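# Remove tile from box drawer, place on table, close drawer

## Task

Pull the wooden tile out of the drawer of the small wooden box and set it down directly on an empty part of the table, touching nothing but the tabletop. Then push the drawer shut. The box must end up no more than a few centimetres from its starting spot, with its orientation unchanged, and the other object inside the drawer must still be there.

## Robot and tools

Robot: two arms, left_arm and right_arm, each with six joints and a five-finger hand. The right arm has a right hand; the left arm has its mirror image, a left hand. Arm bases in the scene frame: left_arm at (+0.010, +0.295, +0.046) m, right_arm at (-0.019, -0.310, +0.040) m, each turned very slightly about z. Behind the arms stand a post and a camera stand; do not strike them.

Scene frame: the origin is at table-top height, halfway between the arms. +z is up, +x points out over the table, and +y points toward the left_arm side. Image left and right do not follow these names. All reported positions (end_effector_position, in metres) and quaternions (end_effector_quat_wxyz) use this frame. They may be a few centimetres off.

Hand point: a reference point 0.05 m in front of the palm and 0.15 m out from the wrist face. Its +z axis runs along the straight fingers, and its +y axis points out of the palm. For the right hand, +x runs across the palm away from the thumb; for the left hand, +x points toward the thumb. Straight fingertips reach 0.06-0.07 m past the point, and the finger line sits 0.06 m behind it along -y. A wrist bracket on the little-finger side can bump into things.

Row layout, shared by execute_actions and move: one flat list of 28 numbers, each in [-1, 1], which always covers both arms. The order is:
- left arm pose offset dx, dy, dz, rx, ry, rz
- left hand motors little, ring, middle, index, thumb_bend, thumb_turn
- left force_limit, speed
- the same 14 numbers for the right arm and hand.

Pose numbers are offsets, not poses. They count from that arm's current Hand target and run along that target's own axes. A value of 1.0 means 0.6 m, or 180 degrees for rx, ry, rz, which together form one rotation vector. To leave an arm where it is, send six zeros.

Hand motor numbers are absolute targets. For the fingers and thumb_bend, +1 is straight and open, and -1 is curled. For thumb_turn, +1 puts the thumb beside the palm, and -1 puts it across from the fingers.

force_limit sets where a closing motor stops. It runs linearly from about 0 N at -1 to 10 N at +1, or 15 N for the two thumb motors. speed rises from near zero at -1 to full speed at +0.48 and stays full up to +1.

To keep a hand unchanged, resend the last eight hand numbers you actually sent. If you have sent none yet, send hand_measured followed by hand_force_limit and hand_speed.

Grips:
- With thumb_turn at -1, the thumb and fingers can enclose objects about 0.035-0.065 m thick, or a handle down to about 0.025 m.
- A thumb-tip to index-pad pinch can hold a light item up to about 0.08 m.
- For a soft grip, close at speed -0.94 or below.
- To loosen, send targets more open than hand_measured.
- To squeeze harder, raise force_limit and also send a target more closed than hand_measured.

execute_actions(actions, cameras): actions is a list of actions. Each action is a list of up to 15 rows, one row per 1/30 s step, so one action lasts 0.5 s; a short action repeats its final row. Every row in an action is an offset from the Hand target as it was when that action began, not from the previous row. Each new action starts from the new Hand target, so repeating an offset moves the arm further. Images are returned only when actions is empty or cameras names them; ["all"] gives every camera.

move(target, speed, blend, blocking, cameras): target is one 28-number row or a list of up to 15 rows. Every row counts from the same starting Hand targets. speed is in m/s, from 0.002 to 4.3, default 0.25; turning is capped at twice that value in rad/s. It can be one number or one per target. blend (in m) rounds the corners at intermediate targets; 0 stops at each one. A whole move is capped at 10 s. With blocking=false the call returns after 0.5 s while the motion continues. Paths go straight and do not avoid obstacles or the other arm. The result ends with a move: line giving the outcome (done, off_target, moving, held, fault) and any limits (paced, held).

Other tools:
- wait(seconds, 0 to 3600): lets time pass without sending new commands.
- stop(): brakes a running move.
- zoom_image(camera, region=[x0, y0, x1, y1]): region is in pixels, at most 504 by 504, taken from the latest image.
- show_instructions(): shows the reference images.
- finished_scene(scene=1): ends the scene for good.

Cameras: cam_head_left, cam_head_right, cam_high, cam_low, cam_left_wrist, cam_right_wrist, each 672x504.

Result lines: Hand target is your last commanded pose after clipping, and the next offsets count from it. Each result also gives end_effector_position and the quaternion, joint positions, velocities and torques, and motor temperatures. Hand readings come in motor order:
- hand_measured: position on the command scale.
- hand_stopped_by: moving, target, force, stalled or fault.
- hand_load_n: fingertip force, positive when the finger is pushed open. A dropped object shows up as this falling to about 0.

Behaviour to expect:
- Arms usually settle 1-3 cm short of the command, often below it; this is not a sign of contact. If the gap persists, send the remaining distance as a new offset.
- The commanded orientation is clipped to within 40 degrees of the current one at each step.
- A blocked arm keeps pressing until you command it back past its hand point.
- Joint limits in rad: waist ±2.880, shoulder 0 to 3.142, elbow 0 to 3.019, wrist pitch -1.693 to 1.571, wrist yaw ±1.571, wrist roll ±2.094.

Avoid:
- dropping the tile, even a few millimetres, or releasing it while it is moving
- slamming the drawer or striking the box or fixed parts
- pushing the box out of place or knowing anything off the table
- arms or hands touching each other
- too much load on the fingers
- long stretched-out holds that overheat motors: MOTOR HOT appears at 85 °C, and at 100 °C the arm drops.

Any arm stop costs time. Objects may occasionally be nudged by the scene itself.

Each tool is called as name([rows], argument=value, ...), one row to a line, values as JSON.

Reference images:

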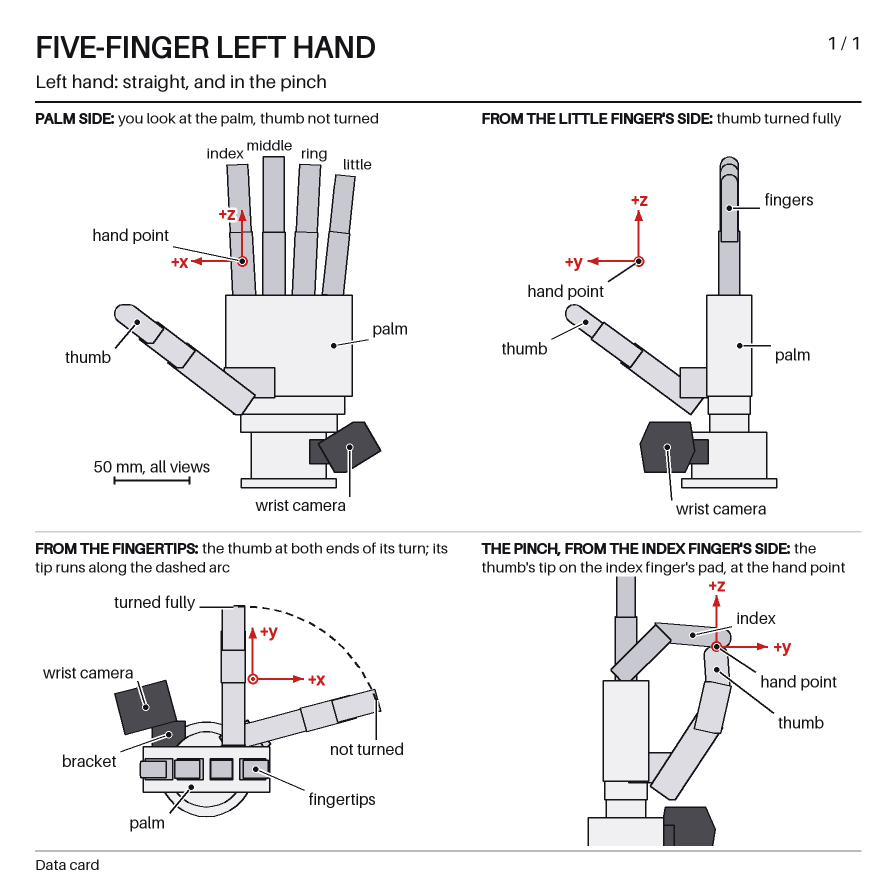

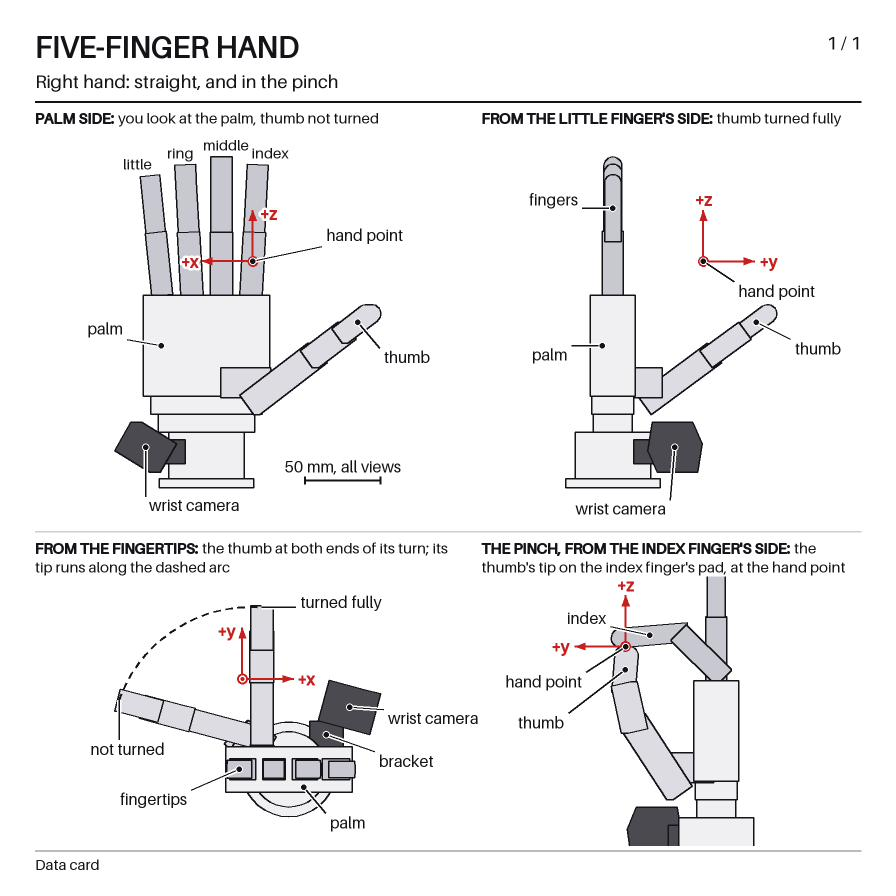

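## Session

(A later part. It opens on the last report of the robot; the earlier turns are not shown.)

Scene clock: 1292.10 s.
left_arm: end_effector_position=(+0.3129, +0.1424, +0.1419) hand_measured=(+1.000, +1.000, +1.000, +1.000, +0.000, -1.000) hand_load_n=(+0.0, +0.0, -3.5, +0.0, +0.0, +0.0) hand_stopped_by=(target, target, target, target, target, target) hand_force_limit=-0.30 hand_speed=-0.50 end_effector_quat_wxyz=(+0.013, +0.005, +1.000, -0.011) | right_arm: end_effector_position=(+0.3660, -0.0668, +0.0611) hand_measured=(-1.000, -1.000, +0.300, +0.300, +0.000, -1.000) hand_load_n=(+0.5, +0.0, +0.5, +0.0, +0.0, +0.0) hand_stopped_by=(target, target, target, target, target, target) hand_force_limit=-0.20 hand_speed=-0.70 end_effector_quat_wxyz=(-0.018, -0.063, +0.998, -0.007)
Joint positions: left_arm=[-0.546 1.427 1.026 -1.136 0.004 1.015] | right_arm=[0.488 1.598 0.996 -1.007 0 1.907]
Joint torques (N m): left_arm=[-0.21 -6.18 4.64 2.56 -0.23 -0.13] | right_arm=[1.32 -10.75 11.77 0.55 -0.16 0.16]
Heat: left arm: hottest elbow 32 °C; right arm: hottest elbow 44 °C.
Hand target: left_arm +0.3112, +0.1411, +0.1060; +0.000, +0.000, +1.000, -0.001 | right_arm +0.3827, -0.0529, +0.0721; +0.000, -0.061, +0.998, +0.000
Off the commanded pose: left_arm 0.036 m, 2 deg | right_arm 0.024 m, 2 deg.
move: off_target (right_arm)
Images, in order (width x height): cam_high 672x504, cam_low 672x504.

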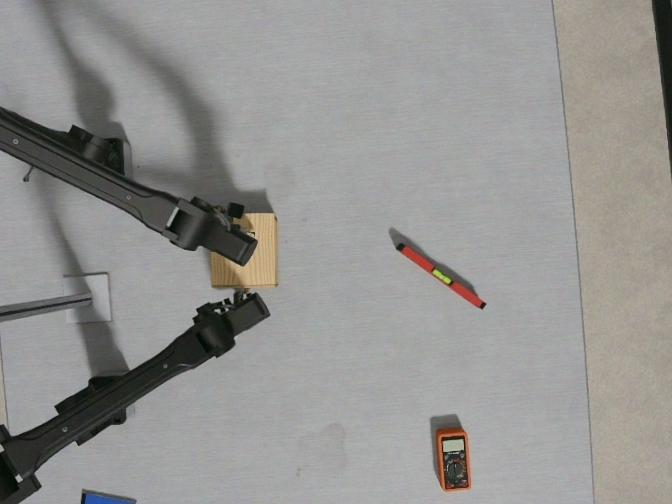

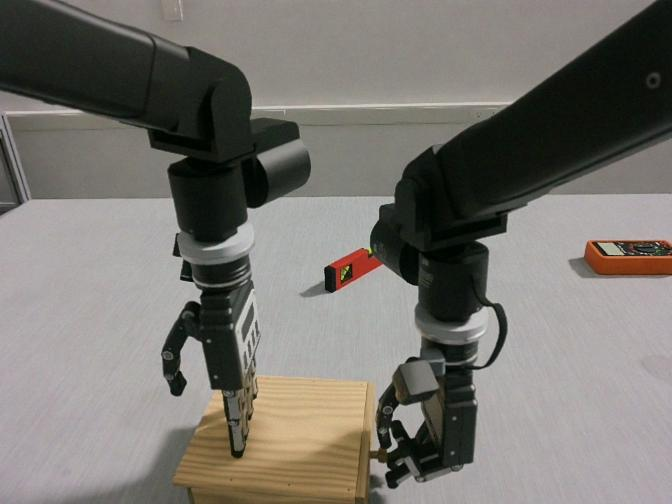

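move(target=[0,0,0,0,0,0,1,1,1,1,0.0,-1,-0.3,-0.5,0,0,0,0,0,0,-1,-1,-0.3,-0.3,0,-1,-0.2,-0.9], cameras=["cam_low","cam_high"])

zoom_image(camera="cam_low", region=[340, 354, 540, 504])

Scene clock: 1308.10 s.
left_arm: end_effector_position=(+0.3129, +0.1424, +0.1419) hand_measured=(+1.000, +1.000, +1.000, +1.000, +0.000, -1.000) hand_load_n=(+0.0, +0.0, -3.0, +0.0, +0.0, +0.0) hand_stopped_by=(target, target, target, target, target, target) hand_force_limit=-0.30 hand_speed=-0.50 end_effector_quat_wxyz=(+0.013, +0.005, +1.000, -0.011) | right_arm: end_effector_position=(+0.3660, -0.0687, +0.0565) hand_measured=(-1.000, -1.000, -0.228, +0.162, +0.000, -1.000) hand_load_n=(+0.0, +0.0, +5.0, +3.0, +0.0, +0.0) hand_stopped_by=(target, target, force, force, target, target) hand_force_limit=-0.20 hand_speed=-0.90 end_effector_quat_wxyz=(-0.021, -0.060, +0.998, -0.013)
Joint positions: left_arm=[-0.546 1.427 1.026 -1.136 0.004 1.015] | right_arm=[0.488 1.608 0.996 -1.007 0.007 1.913]
Joint torques (N m): left_arm=[-0.26 -6.24 4.63 2.55 -0.22 -0.12] | right_arm=[1.32 -11.58 11.56 0.54 -0.41 0.11]
Heat: left arm: hottest elbow 32 °C; right arm: hottest elbow 45 °C.
Hand target: left_arm +0.3112, +0.1411, +0.1060; +0.000, +0.000, +1.000, -0.001 | right_arm +0.3826, -0.0529, +0.0720; +0.000, -0.061, +0.998, +0.000
Off the commanded pose: left_arm 0.036 m, 2 deg | right_arm 0.028 m, 3 deg.
move: done
Images, in order (width x height): cam_high 672x504, cam_low 672x504.

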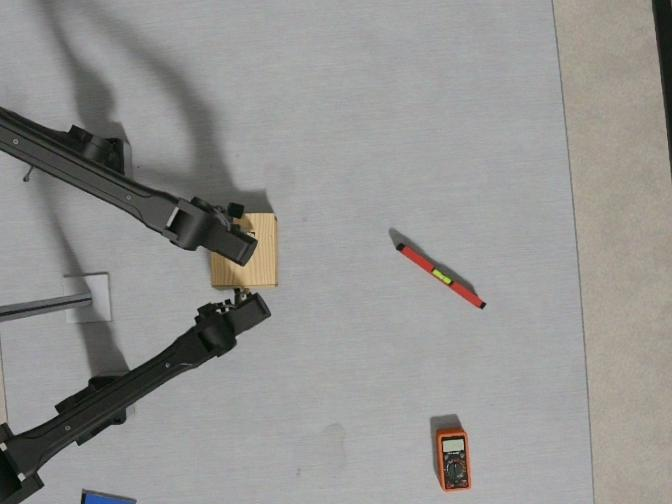

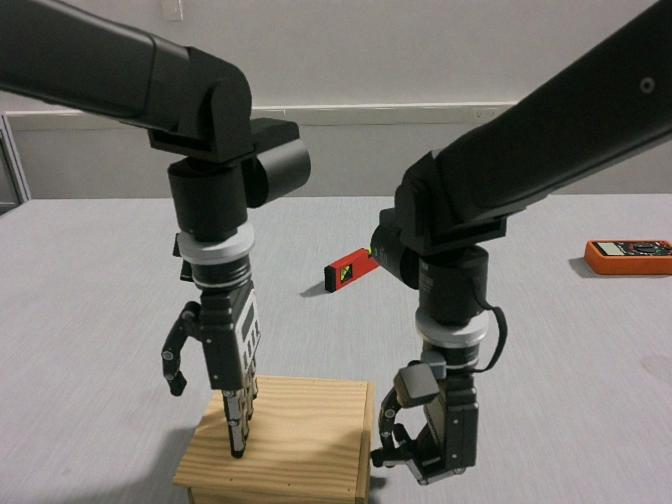

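Scaled by 2.520 from the camera's image (finer frame: 960x720).

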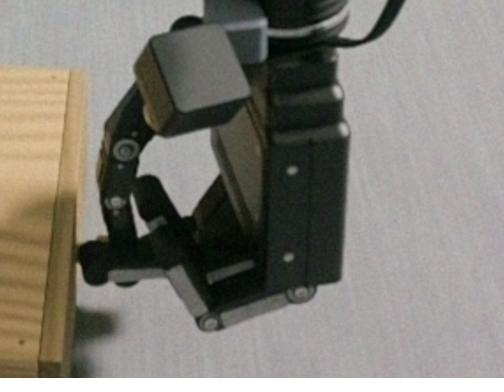

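move([
  [0,0,0,0,0,0,1,1,1,1,0.0,-1,-0.3,-0.5,0,0,0,0,0,0,-1,-1,0.3,0.3,0,-1,-0.2,-0.7],
  [0,0,0,0,0,0,1,1,1,1,0.0,-1,-0.3,-0.5,0.0005,-0.0788,-0.0217,0,0,0,-1,-1,0.3,0.3,0,-1,-0.2,-0.7],
  [0,0,0,0,0,0,1,1,1,1,0.0,-1,-0.3,-0.5,-0.009,-0.001,0.0025,0,0,0,-1,-1,0.3,0.3,0,-1,-0.2,-0.7],
], speed=0.08, cameras=["cam_low","cam_high"])

zoom_image(camera="cam_high", region=[200, 280, 280, 380])

zoom_image(camera="cam_low", region=[340, 354, 540, 504])

Scene clock: 1325.57 s.
left_arm: end_effector_position=(+0.3129, +0.1424, +0.1419) hand_measured=(+1.000, +1.000, +1.000, +1.000, +0.000, -1.000) hand_load_n=(+0.0, +0.0, -3.5, +0.0, +0.0, +0.0) hand_stopped_by=(target, target, target, target, target, target) hand_force_limit=-0.30 hand_speed=-0.50 end_effector_quat_wxyz=(+0.013, +0.005, +1.000, -0.011) | right_arm: end_effector_position=(+0.3706, -0.0670, +0.0594) hand_measured=(-1.000, -1.000, +0.300, +0.300, +0.000, -1.000) hand_load_n=(+0.0, +0.0, +0.0, +0.0, +0.0, +0.0) hand_stopped_by=(target, target, target, target, target, target) hand_force_limit=-0.20 hand_speed=-0.70 end_effector_quat_wxyz=(-0.018, -0.063, +0.998, -0.007)
Joint positions: left_arm=[-0.546 1.427 1.026 -1.136 0.004 1.015] | right_arm=[0.482 1.611 1.006 -1.006 0 1.901]
Joint torques (N m): left_arm=[-0.15 -6.24 4.67 2.63 -0.22 -0.14] | right_arm=[1.38 -10.87 11.82 0.54 -0.15 0.15]
Heat: left arm: hottest elbow 32 °C; right arm: hottest elbow 46 °C.
Hand target: left_arm +0.3112, +0.1411, +0.1060; +0.000, +0.000, +1.000, -0.001 | right_arm +0.3881, -0.0528, +0.0706; +0.001, -0.061, +0.998, +0.000
Off the commanded pose: left_arm 0.036 m, 2 deg | right_arm 0.025 m, 2 deg.
move: off_target (right_arm)
Images, in order (width x height): cam_high 672x504, cam_low 672x504.

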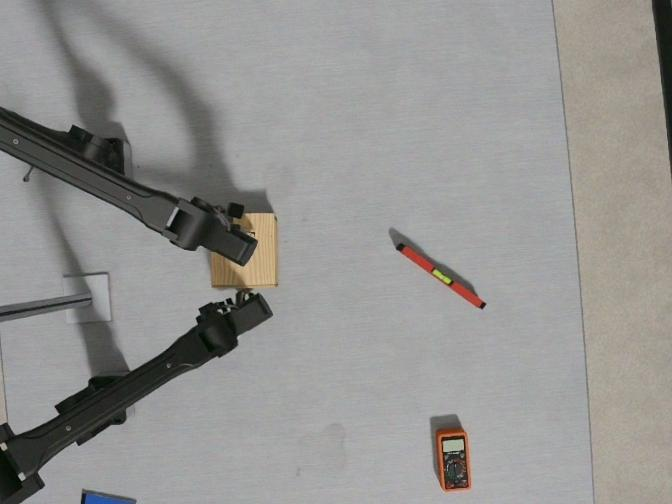

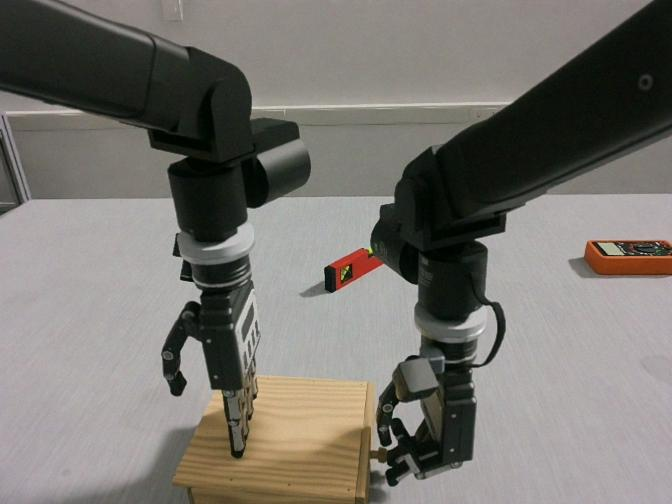

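Scaled by 5.040 from the camera's image (finer frame: 960x720).

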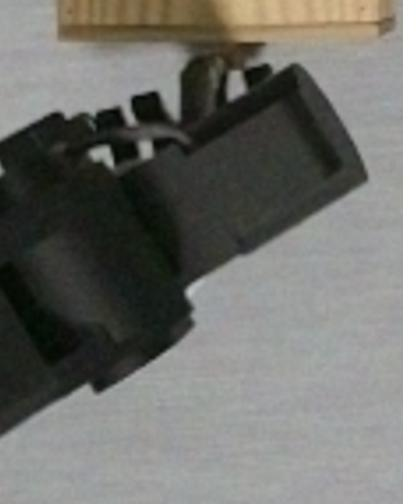

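Scaled by 2.520 from the camera's image (finer frame: 960x720).

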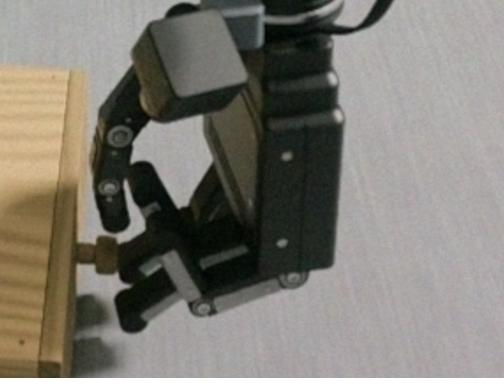

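move(target=[0,0,0,0,0,0,1,1,1,1,0.0,-1,-0.3,-0.5,0,0,0,0,0,0,-1,-1,-0.3,-0.3,0,-1,-0.2,-0.9], cameras=["cam_low","cam_high"])

zoom_image(camera="cam_low", region=[340, 354, 540, 504])

Scene clock: 1332.73 s.
left_arm: end_effector_position=(+0.3138, +0.1420, +0.1418) hand_measured=(+1.000, +1.000, +1.000, +1.000, +0.000, -1.000) hand_load_n=(+0.0, +0.0, -3.5, +0.0, -0.5, +0.0) hand_stopped_by=(target, target, target, target, target, target) hand_force_limit=-0.30 hand_speed=-0.50 end_effector_quat_wxyz=(+0.014, +0.005, +1.000, -0.011) | right_arm: end_effector_position=(+0.3705, -0.0691, +0.0537) hand_measured=(-1.000, -1.000, -0.228, +0.126, +0.000, -1.000) hand_load_n=(+0.0, +0.0, +4.5, +2.5, +0.0, +0.0) hand_stopped_by=(target, target, force, force, target, target) hand_force_limit=-0.20 hand_speed=-0.90 end_effector_quat_wxyz=(-0.022, -0.060, +0.998, -0.013)
Joint positions: left_arm=[-0.546 1.427 1.026 -1.133 0.004 1.015] | right_arm=[0.482 1.623 1.006 -1.005 0.008 1.907]
Joint torques (N m): left_arm=[-0.09 -6.36 4.64 2.43 -0.19 -0.13] | right_arm=[1.38 -11.87 11.7 0.47 -0.42 0.11]
Heat: left arm: hottest elbow 32 °C; right arm: hottest elbow 46 °C.
Hand target: left_arm +0.3111, +0.1411, +0.1060; +0.000, +0.000, +1.000, +0.000 | right_arm +0.3880, -0.0529, +0.0705; +0.000, -0.061, +0.998, +0.000
Off the commanded pose: left_arm 0.036 m, 2 deg | right_arm 0.029 m, 3 deg.
move: done
Images, in order (width x height): cam_high 672x504, cam_low 672x504.

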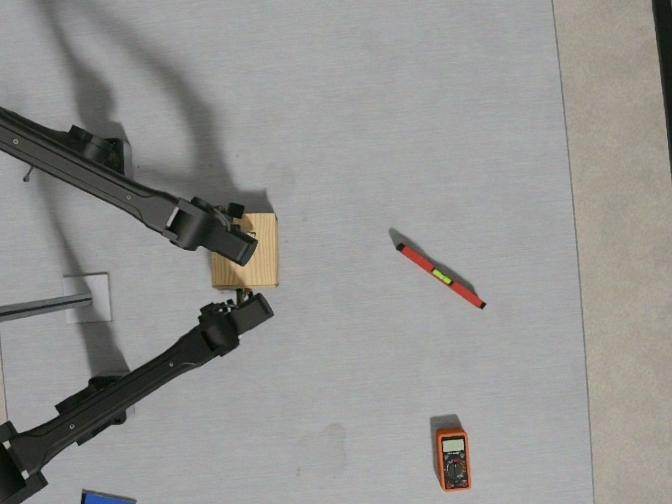

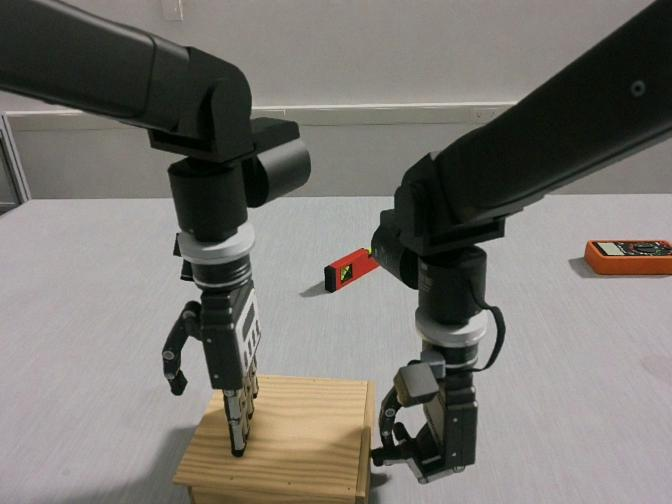

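Scaled by 2.520 from the camera's image (finer frame: 960x720).

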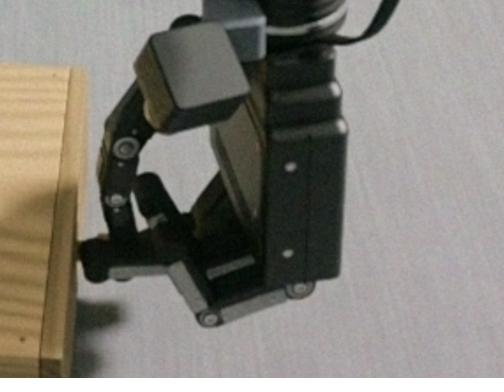

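move([
  [0,0,0,0,0,0,1,1,1,1,0.0,-1,-0.3,-0.5,0,0,0,0,0,0,-1,-1,0.3,0.3,0,-1,-0.2,-0.7],
  [0,0,0,0,0,0,1,1,1,1,0.0,-1,-0.3,-0.5,0.0045,-0.0783,-0.0242,0,0,0,-1,-1,0.3,0.3,0,-1,-0.2,-0.7],
  [0,0,0,0,0,0,1,1,1,1,0.0,-1,-0.3,-0.5,-0.005,-0.0006,0.0017,0,0,0,-1,-1,0.3,0.3,0,-1,-0.2,-0.7],
], speed=0.08)

move(target=[0,0,0,0,0,0,1,1,1,1,0.0,-1,-0.3,-0.5,0,0,0,0,0,0,-1,-1,-0.3,-0.3,0,-1,-0.2,-0.9], cameras=["cam_low","cam_high"])

zoom_image(camera="cam_low", region=[340, 354, 540, 504])

Scene clock: 1359.13 s.
left_arm: end_effector_position=(+0.3138, +0.1420, +0.1418) hand_measured=(+1.000, +1.000, +1.000, +1.000, +0.000, -1.000) hand_load_n=(+0.0, +0.0, -4.0, +0.0, +0.0, +0.0) hand_stopped_by=(target, target, target, target, target, target) hand_force_limit=-0.30 hand_speed=-0.50 end_effector_quat_wxyz=(+0.014, +0.005, +1.000, -0.011) | right_arm: end_effector_position=(+0.3736, -0.0669, +0.0583) hand_measured=(-1.000, -1.000, +0.300, +0.300, +0.000, -1.000) hand_load_n=(+0.0, +0.0, +0.0, +0.0, +0.0, -0.5) hand_stopped_by=(target, target, target, target, target, target) hand_force_limit=-0.20 hand_speed=-0.70 end_effector_quat_wxyz=(-0.019, -0.063, +0.998, -0.007)
Joint positions: left_arm=[-0.546 1.427 1.026 -1.133 0.004 1.015] | right_arm=[0.479 1.619 1.013 -1.005 0 1.898]
Joint torques (N m): left_arm=[-0.15 -6.24 4.63 2.44 -0.21 -0.13] | right_arm=[1.38 -10.99 11.74 0.55 -0.15 0.15]
Heat: left arm: hottest wrist roll 32 °C; right arm: hottest elbow 47 °C.
Hand target: left_arm +0.3111, +0.1411, +0.1060; +0.000, +0.000, +1.000, +0.000 | right_arm +0.3911, -0.0528, +0.0695; +0.000, -0.061, +0.998, +0.000
Off the commanded pose: left_arm 0.036 m, 2 deg | right_arm 0.025 m, 2 deg.
move: off_target (right_arm)

Scene clock: 1360.40 s.
left_arm: end_effector_position=(+0.3138, +0.1420, +0.1418) hand_measured=(+1.000, +1.000, +1.000, +1.000, +0.000, -1.000) hand_load_n=(+0.0, +0.0, -4.0, +0.0, +0.0, +0.0) hand_stopped_by=(target, target, target, target, target, target) hand_force_limit=-0.30 hand_speed=-0.50 end_effector_quat_wxyz=(+0.014, +0.005, +1.000, -0.011) | right_arm: end_effector_position=(+0.3739, -0.0701, +0.0488) hand_measured=(-1.000, -1.000, +0.042, +0.022, +0.000, -1.000) hand_load_n=(+0.0, +0.5, +1.5, +4.0, +0.0, +0.0) hand_stopped_by=(target, target, force, force, target, target) hand_force_limit=-0.20 hand_speed=-0.90 end_effector_quat_wxyz=(-0.024, -0.058, +0.998, -0.017)
Joint positions: left_arm=[-0.546 1.427 1.026 -1.133 0.004 1.015] | right_arm=[0.479 1.64 1.013 -1.002 0.012 1.908]
Joint torques (N m): left_arm=[-0.15 -6.18 4.62 2.45 -0.2 -0.13] | right_arm=[1.32 -12.86 11.56 0.38 -0.58 0.08]
Heat: left arm: hottest wrist roll 32 °C; right arm: hottest elbow 47 °C.
Hand target: left_arm +0.3111, +0.1411, +0.1060; +0.000, +0.000, +1.000, +0.000 | right_arm +0.3911, -0.0528, +0.0695; +0.000, -0.061, +0.998, +0.000
Off the commanded pose: left_arm 0.036 m, 2 deg | right_arm 0.032 m, 3 deg.
move: done
Images, in order (width x height): cam_high 672x504, cam_low 672x504.

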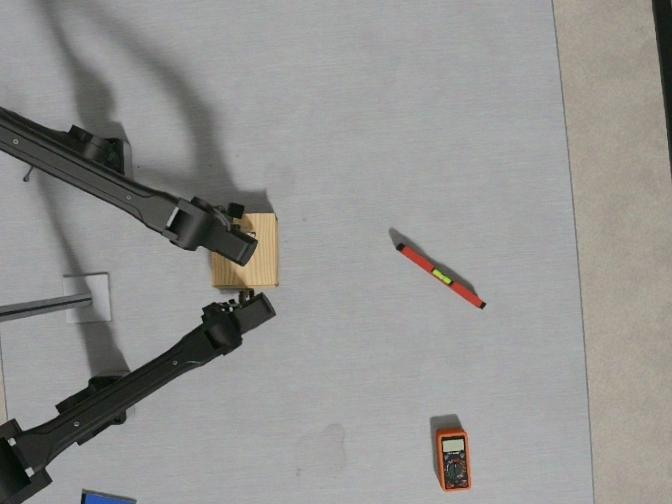

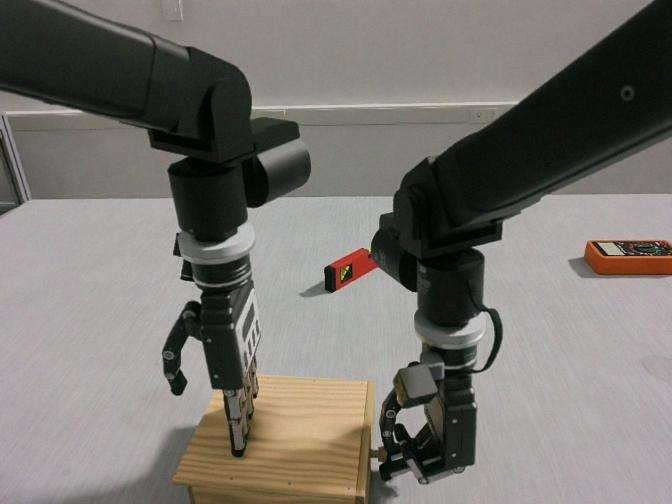

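Scaled by 2.520 from the camera's image (finer frame: 960x720).

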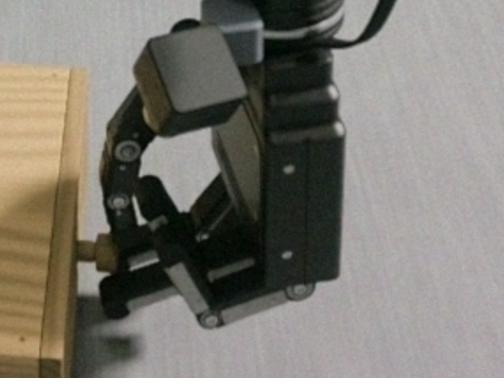

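move(target=[0,0,0,0,0,0,1,1,1,1,0.0,-1,-0.3,-0.5,0,0,0,0,0,0,-1,-1,-0.35,-0.35,0,-1,0.1,-0.9])

move(target=[0,0,0,0,0,0,1,1,1,1,0.0,-1,-0.3,-0.5,0.0378,-0.1163,0.029,0,0,0,-1,-1,-0.35,-0.35,0,-1,0.1,-0.9], speed=0.05, cameras=["cam_low","cam_high","cam_right_wrist"])

zoom_image(camera="cam_high", region=[190, 200, 310, 360])

zoom_image(camera="cam_low", region=[340, 354, 540, 504])

Scene clock: 1377.40 s.
left_arm: end_effector_position=(+0.3138, +0.1424, +0.1425) hand_measured=(+1.000, +1.000, +1.000, +1.000, +0.000, -1.000) hand_load_n=(+0.0, +0.0, -4.5, +0.0, +0.0, +0.0) hand_stopped_by=(target, target, target, target, target, target) hand_force_limit=-0.30 hand_speed=-0.50 end_effector_quat_wxyz=(+0.016, +0.005, +1.000, -0.011) | right_arm: end_effector_position=(+0.3741, -0.0713, +0.0470) hand_measured=(-1.000, -1.000, -0.058, -0.068, +0.000, -1.000) hand_load_n=(+0.0, +0.0, +6.0, +5.0, -0.5, +0.0) hand_stopped_by=(target, target, force, force, target, target) hand_force_limit=0.10 hand_speed=-0.90 end_effector_quat_wxyz=(-0.025, -0.057, +0.998, -0.020)
Joint positions: left_arm=[-0.546 1.425 1.025 -1.133 0.002 1.015] | right_arm=[0.479 1.643 1.013 -1.002 0.017 1.91]
Joint torques (N m): left_arm=[-0.21 -6.01 4.75 2.45 -0.13 -0.12] | right_arm=[1.32 -13.22 11.52 0.38 -0.74 0.06]
Heat: left arm: hottest wrist roll 32 °C; right arm: hottest elbow 47 °C.
Hand target: left_arm +0.3113, +0.1411, +0.1062; +0.000, +0.000, +1.000, -0.001 | right_arm +0.3911, -0.0529, +0.0695; +0.000, -0.061, +0.998, +0.000
Off the commanded pose: left_arm 0.037 m, 2 deg | right_arm 0.034 m, 4 deg.
move: done

Scene clock: 1379.50 s.
left_arm: end_effector_position=(+0.3153, +0.1411, +0.1416) hand_measured=(+1.000, +1.000, +1.000, +1.000, +0.000, -1.000) hand_load_n=(+0.0, +0.0, -2.5, +0.0, +0.0, +0.0) hand_stopped_by=(target, target, target, target, target, target) hand_force_limit=-0.30 hand_speed=-0.50 end_effector_quat_wxyz=(+0.019, +0.005, +1.000, -0.014) | right_arm: end_effector_position=(+0.3735, -0.1210, +0.0461) hand_measured=(-1.000, -1.000, -0.060, -0.070, +0.000, -1.000) hand_load_n=(+0.0, +0.0, +0.0, +0.0, +0.0, +0.0) hand_stopped_by=(target, target, force, force, target, target) hand_force_limit=0.10 hand_speed=-0.90 end_effector_quat_wxyz=(-0.009, -0.061, +0.998, -0.004)
Joint positions: left_arm=[-0.546 1.425 1.024 -1.124 0.003 1.015] | right_arm=[0.356 1.58 0.923 -0.933 0.002 1.779]
Joint torques (N m): left_arm=[-0.21 -5.83 4.81 2.15 -0.19 -0.13] | right_arm=[-0.5 -11.99 7.53 0.58 -0.21 -0.12]
Heat: left arm: hottest wrist roll 32 °C; right arm: hottest elbow 47 °C.
Hand target: left_arm +0.3112, +0.1411, +0.1061; +0.000, +0.000, +1.000, -0.001 | right_arm +0.3771, -0.1249, +0.0520; +0.000, -0.061, +0.998, +0.000
Off the commanded pose: left_arm 0.036 m, 3 deg | right_arm 0.008 m, 1 deg.
move: done
Images, in order (width x height): cam_high 672x504, cam_low 672x504, cam_right_wrist 672x504.

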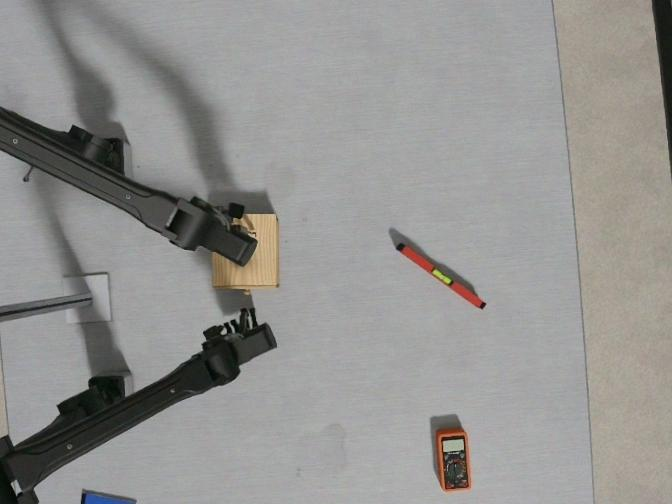

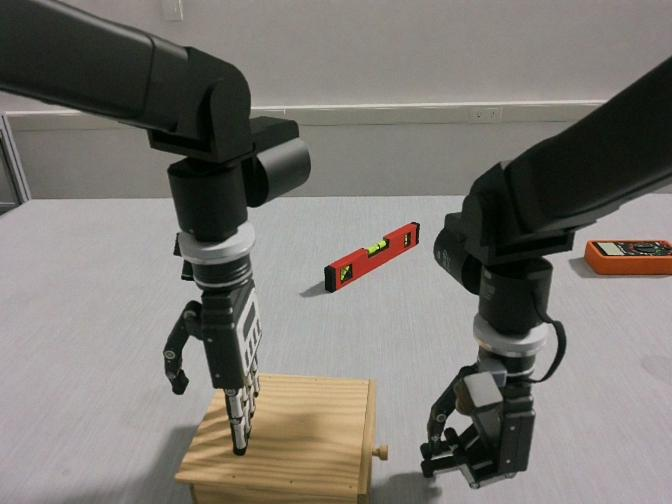

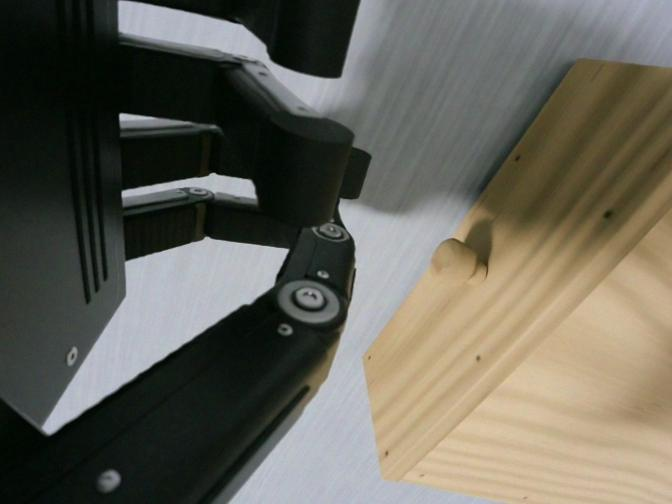

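Scaled by 3.150 from the camera's image (finer frame: 960x720).

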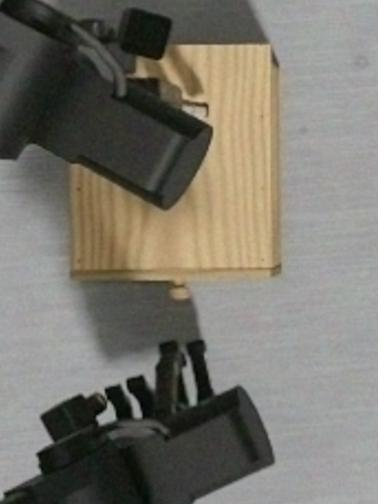

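Scaled by 2.520 from the camera's image (finer frame: 960x720).

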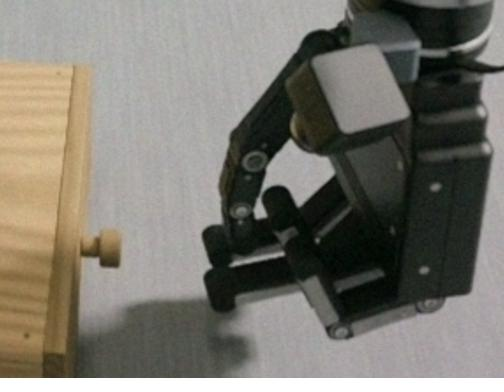

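move([
  [0,0,0,0,0,0,1,1,1,1,0.0,-1,-0.3,-0.5,-0.0305,0.0298,-0.055,0,0,0,-1,-1,0.3,0.3,0,-1,0.1,-0.6],
  [0,0,0,0,0,0,1,1,1,1,0.0,-1,-0.3,-0.5,-0.0425,0.127,-0.029,0,0,0,-1,-1,0.3,0.3,0,-1,0.1,-0.6],
], speed=0.08, cameras=["cam_low","cam_high"])

zoom_image(camera="cam_high", region=[200, 280, 280, 380])

zoom_image(camera="cam_low", region=[340, 354, 540, 504])

Scene clock: 1418.60 s.
left_arm: end_effector_position=(+0.3153, +0.1411, +0.1416) hand_measured=(+1.000, +1.000, +1.000, +1.000, +0.000, -1.000) hand_load_n=(+0.0, +0.0, -2.5, -0.5, +0.0, +0.0) hand_stopped_by=(target, target, target, target, target, target) hand_force_limit=-0.30 hand_speed=-0.50 end_effector_quat_wxyz=(+0.019, +0.005, +1.000, -0.014) | right_arm: end_effector_position=(+0.3752, -0.0608, +0.0585) hand_measured=(-1.000, -1.000, +0.300, +0.300, +0.000, -1.000) hand_load_n=(+0.0, +0.0, +0.0, +0.0, -0.5, +0.0) hand_stopped_by=(target, target, target, target, target, target) hand_force_limit=0.10 hand_speed=-0.60 end_effector_quat_wxyz=(-0.018, -0.063, +0.998, -0.007)
Joint positions: left_arm=[-0.546 1.425 1.024 -1.124 0.003 1.015] | right_arm=[0.491 1.628 1.025 -1.008 -0.001 1.91]
Joint torques (N m): left_arm=[-0.21 -5.83 4.85 2.14 -0.19 -0.13] | right_arm=[1.38 -10.99 12.01 0.54 -0.14 0.15]
Heat: left arm: hottest elbow 31 °C; right arm: hottest elbow 45 °C.
Hand target: left_arm +0.3112, +0.1411, +0.1061; +0.000, +0.000, +1.000, -0.001 | right_arm +0.3932, -0.0462, +0.0695; +0.000, -0.061, +0.998, +0.000
Off the commanded pose: left_arm 0.036 m, 3 deg | right_arm 0.026 m, 2 deg.
move: off_target (right_arm)
Images, in order (width x height): cam_high 672x504, cam_low 672x504.

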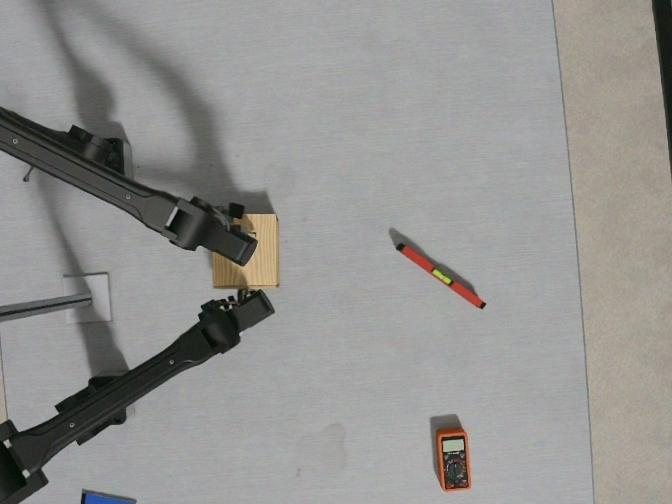

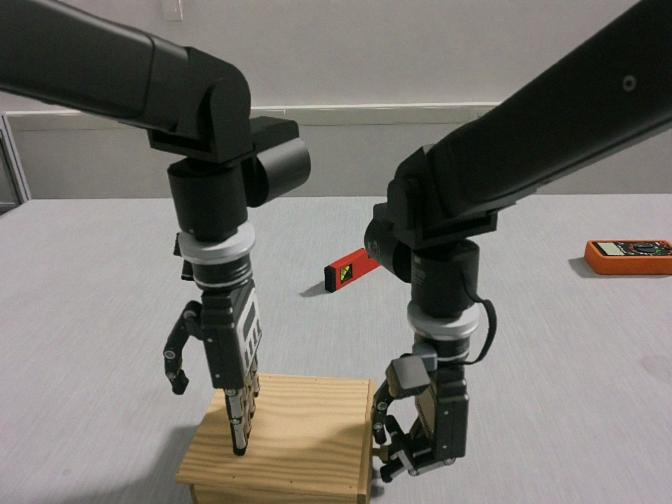

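Scaled by 5.040 from the camera's image (finer frame: 960x720).

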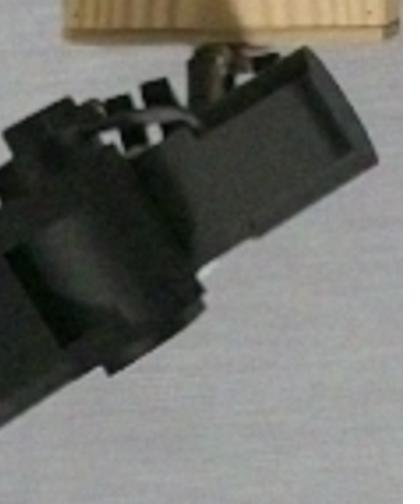

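Scaled by 2.520 from the camera's image (finer frame: 960x720).

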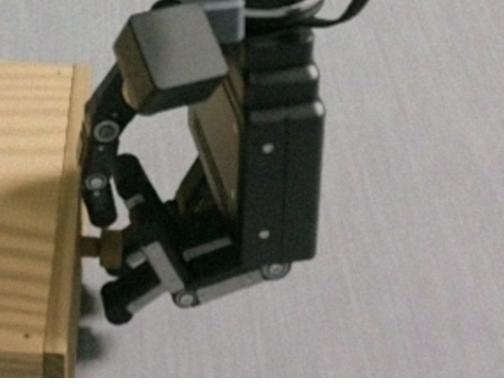

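move(target=[0,0,0,0,0,0,1,1,1,1,0.0,-1,-0.3,-0.5,0,0,0,0,0,0,-1,-1,-0.35,-0.35,0,-1,0.3,-0.88], cameras=["cam_low","cam_high"])

zoom_image(camera="cam_low", region=[340, 354, 540, 504])

Scene clock: 1427.43 s.
left_arm: end_effector_position=(+0.3153, +0.1411, +0.1416) hand_measured=(+1.000, +1.000, +1.000, +1.000, +0.000, -1.000) hand_load_n=(+0.0, +0.0, -3.5, +0.0, +0.0, +0.0) hand_stopped_by=(target, target, target, target, target, target) hand_force_limit=-0.30 hand_speed=-0.50 end_effector_quat_wxyz=(+0.019, +0.005, +1.000, -0.014) | right_arm: end_effector_position=(+0.3753, -0.0658, +0.0473) hand_measured=(-1.000, -1.000, -0.010, -0.032, +0.000, -1.000) hand_load_n=(+0.0, +0.0, +7.0, +7.5, +0.0, +0.0) hand_stopped_by=(target, target, force, force, target, target) hand_force_limit=0.30 hand_speed=-0.88 end_effector_quat_wxyz=(-0.025, -0.057, +0.998, -0.021)
Joint positions: left_arm=[-0.546 1.425 1.024 -1.124 0.003 1.015] | right_arm=[0.491 1.651 1.025 -1.007 0.019 1.921]
Joint torques (N m): left_arm=[-0.32 -5.89 4.88 2.21 -0.2 -0.13] | right_arm=[1.32 -13.1 11.75 0.43 -0.8 0.05]
Heat: left arm: hottest elbow 31 °C; right arm: hottest elbow 45 °C.
Hand target: left_arm +0.3112, +0.1411, +0.1061; +0.000, +0.000, +1.000, -0.001 | right_arm +0.3933, -0.0462, +0.0696; +0.001, -0.061, +0.998, +0.000
Off the commanded pose: left_arm 0.036 m, 3 deg | right_arm 0.035 m, 4 deg.
move: done
Images, in order (width x height): cam_high 672x504, cam_low 672x504.

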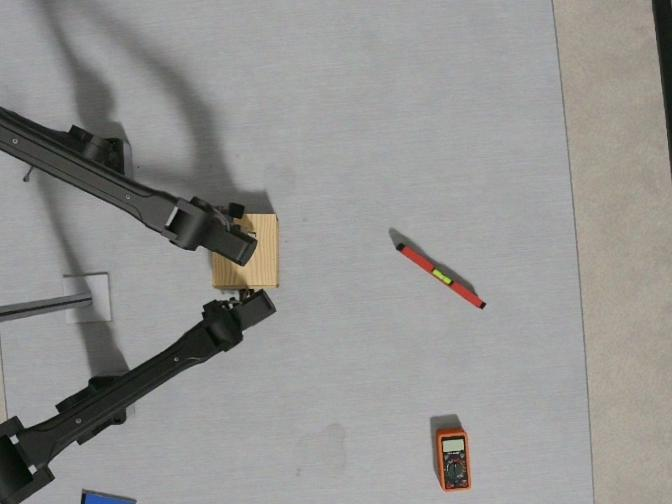

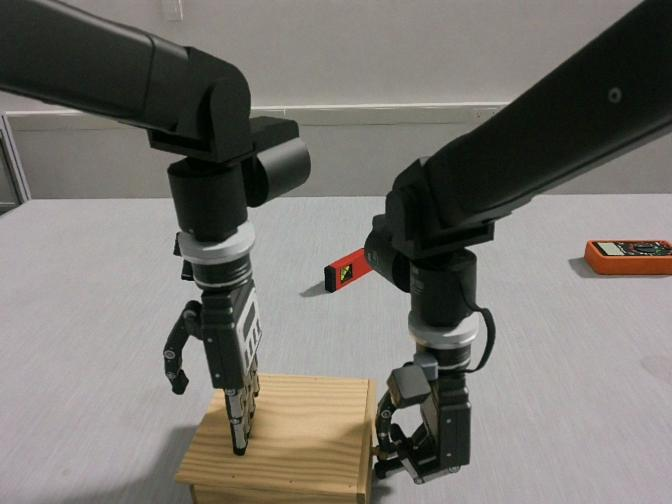

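Scaled by 2.520 from the camera's image (finer frame: 960x720).

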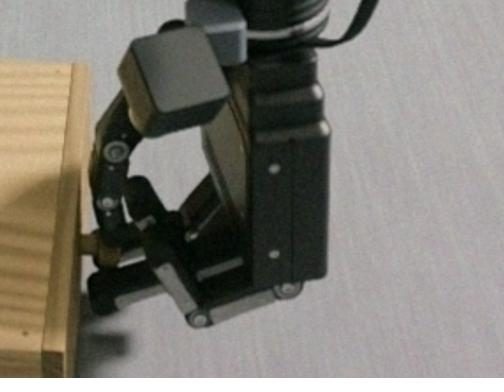

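move(target=[0,0,0,0,0,0,1,1,1,1,0.0,-1,-0.3,-0.5,0,0,0,0,0,0,-1,-1,-0.35,-0.35,-0.25,-1,0.0,-0.88], cameras=["cam_low"])

zoom_image(camera="cam_low", region=[340, 354, 540, 504])

Scene clock: 1434.33 s.
left_arm: end_effector_position=(+0.3153, +0.1411, +0.1416) hand_measured=(+1.000, +1.000, +1.000, +1.000, +0.000, -1.000) hand_load_n=(+0.0, +0.0, -3.5, +0.0, +0.0, +0.0) hand_stopped_by=(target, target, target, target, target, target) hand_force_limit=-0.30 hand_speed=-0.50 end_effector_quat_wxyz=(+0.019, +0.005, +1.000, -0.014) | right_arm: end_effector_position=(+0.3752, -0.0658, +0.0470) hand_measured=(-1.000, -1.000, -0.008, -0.032, -0.062, -1.000) hand_load_n=(+0.5, +0.5, +7.5, +8.0, +7.0, +0.5) hand_stopped_by=(target, target, force, force, force, target) hand_force_limit=0.00 hand_speed=-0.88 end_effector_quat_wxyz=(-0.025, -0.057, +0.998, -0.021)
Joint positions: left_arm=[-0.546 1.425 1.024 -1.124 0.003 1.015] | right_arm=[0.491 1.652 1.025 -1.007 0.019 1.921]
Joint torques (N m): left_arm=[-0.21 -6.07 4.83 2.15 -0.19 -0.13] | right_arm=[1.38 -13.16 11.75 0.43 -0.8 0.06]
Heat: left arm: hottest elbow 31 °C; right arm: hottest elbow 45 °C.
Hand target: left_arm +0.3112, +0.1411, +0.1061; +0.000, +0.000, +1.000, -0.001 | right_arm +0.3932, -0.0462, +0.0695; +0.000, -0.061, +0.998, +0.000
Off the commanded pose: left_arm 0.036 m, 3 deg | right_arm 0.035 m, 4 deg.
move: done

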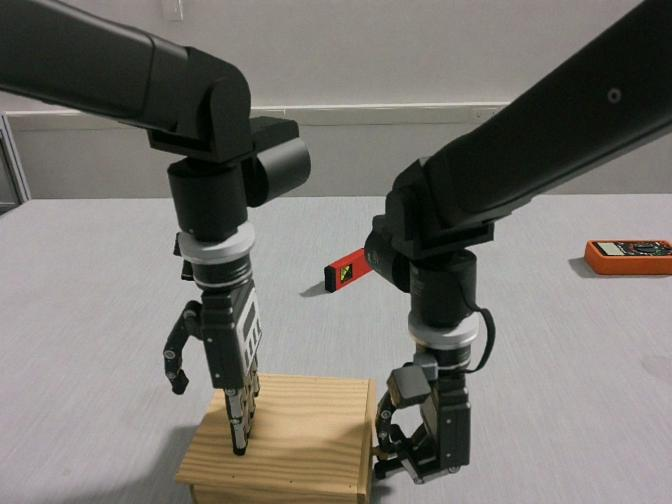

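Scaled by 2.520 from the camera's image (finer frame: 960x720).

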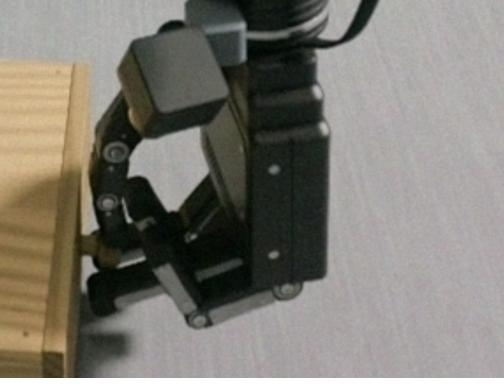

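move(target=[0,0,0.018,0,0,0,1,1,1,1,0.0,-1,-0.3,-0.5,0,0,0,0,0,0,-1,-1,-0.35,-0.35,-0.25,-1,0.0,-0.88], speed=0.05)

move(target=[0,0,0,0,0,0,1,1,1,1,0.0,-1,-0.3,-0.5,0.0392,-0.0858,0.029,0,0,0,-1,-1,-0.35,-0.35,-0.25,-1,0.0,-0.88], speed=0.04, cameras=["cam_low","cam_high","cam_right_wrist"])

zoom_image(camera="cam_high", region=[190, 200, 310, 360])

zoom_image(camera="cam_low", region=[340, 354, 540, 504])

Scene clock: 1451.30 s.
left_arm: end_effector_position=(+0.3148, +0.1411, +0.1406) hand_measured=(+1.000, +1.000, +1.000, +1.000, +0.000, -1.000) hand_load_n=(+0.0, +0.0, -4.0, +0.0, +0.5, +0.0) hand_stopped_by=(target, target, target, target, target, target) hand_force_limit=-0.30 hand_speed=-0.50 end_effector_quat_wxyz=(+0.021, +0.005, +1.000, -0.016) | right_arm: end_effector_position=(+0.3752, -0.0658, +0.0462) hand_measured=(-1.000, -1.000, -0.008, -0.032, -0.062, -1.000) hand_load_n=(+0.0, +0.0, +8.0, +8.5, +6.5, +0.5) hand_stopped_by=(target, target, force, force, force, target) hand_force_limit=0.00 hand_speed=-0.88 end_effector_quat_wxyz=(-0.026, -0.057, +0.998, -0.021)
Joint positions: left_arm=[-0.546 1.42 1.017 -1.116 0.004 1.015] | right_arm=[0.491 1.654 1.025 -1.006 0.019 1.921]
Joint torques (N m): left_arm=[-0.15 -4.72 3.93 2.81 -0.22 -0.13] | right_arm=[1.32 -13.45 11.74 0.4 -0.8 0.05]
Heat: left arm: hottest elbow 31 °C; right arm: hottest elbow 45 °C.
Hand target: left_arm +0.3112, +0.1411, +0.0953; +0.000, +0.000, +1.000, -0.001 | right_arm +0.3932, -0.0462, +0.0696; +0.000, -0.061, +0.998, +0.000
Off the commanded pose: left_arm 0.045 m, 3 deg | right_arm 0.035 m, 4 deg.
move: off_target (left_arm)

Scene clock: 1453.23 s.
left_arm: end_effector_position=(+0.3214, +0.1337, +0.1390) hand_measured=(+1.000, +1.000, +1.000, +1.000, +0.000, -1.000) hand_load_n=(+0.0, +0.0, -0.5, +0.0, +0.0, +0.0) hand_stopped_by=(target, target, target, target, target, target) hand_force_limit=-0.30 hand_speed=-0.50 end_effector_quat_wxyz=(+0.034, +0.007, +0.999, -0.027) | right_arm: end_effector_position=(+0.3738, -0.0837, +0.0446) hand_measured=(-1.000, -1.000, -0.008, -0.032, -0.062, -1.000) hand_load_n=(+0.0, +0.5, +5.5, +8.5, +10.0, +3.0) hand_stopped_by=(target, target, force, force, force, target) hand_force_limit=0.00 hand_speed=-0.88 end_effector_quat_wxyz=(-0.005, -0.066, +0.998, +0.004)
Joint positions: left_arm=[-0.55 1.42 1.017 -1.082 0.011 1.015] | right_arm=[0.436 1.61 0.951 -0.919 -0.01 1.848]
Joint torques (N m): left_arm=[0.15 -4.66 4.18 1.66 -0.49 -0.15] | right_arm=[-1.9 -13.45 6.87 -0.09 0.22 -0.18]
Heat: left arm: hottest elbow 31 °C; right arm: hottest elbow 45 °C.
Hand target: left_arm +0.3112, +0.1410, +0.0953; +0.000, +0.000, +1.000, -0.001 | right_arm +0.3762, -0.1001, +0.0520; +0.000, -0.061, +0.998, +0.000
Off the commanded pose: left_arm 0.046 m, 5 deg | right_arm 0.018 m, 1 deg.
move: off_target (right_arm)
Images, in order (width x height): cam_high 672x504, cam_low 672x504, cam_right_wrist 672x504.

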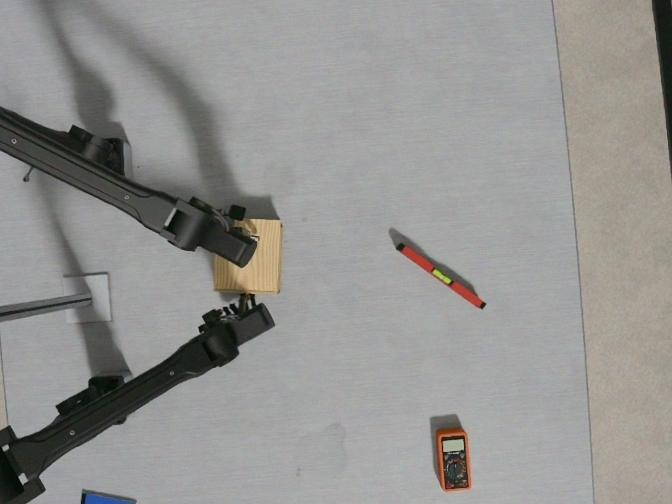

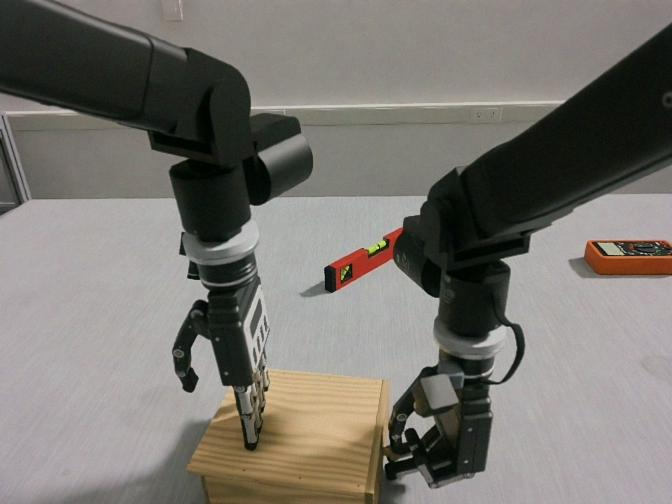

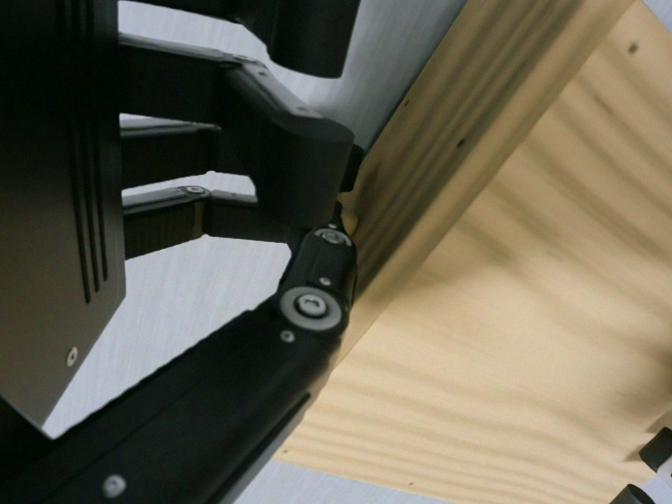

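Scaled by 3.150 from the camera's image (finer frame: 960x720).

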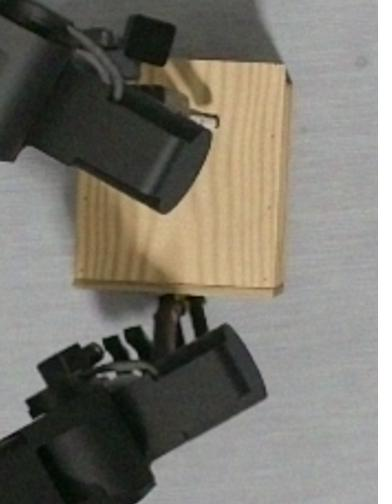

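Scaled by 2.520 from the camera's image (finer frame: 960x720).

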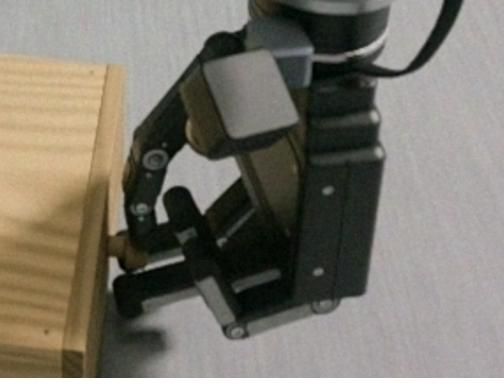

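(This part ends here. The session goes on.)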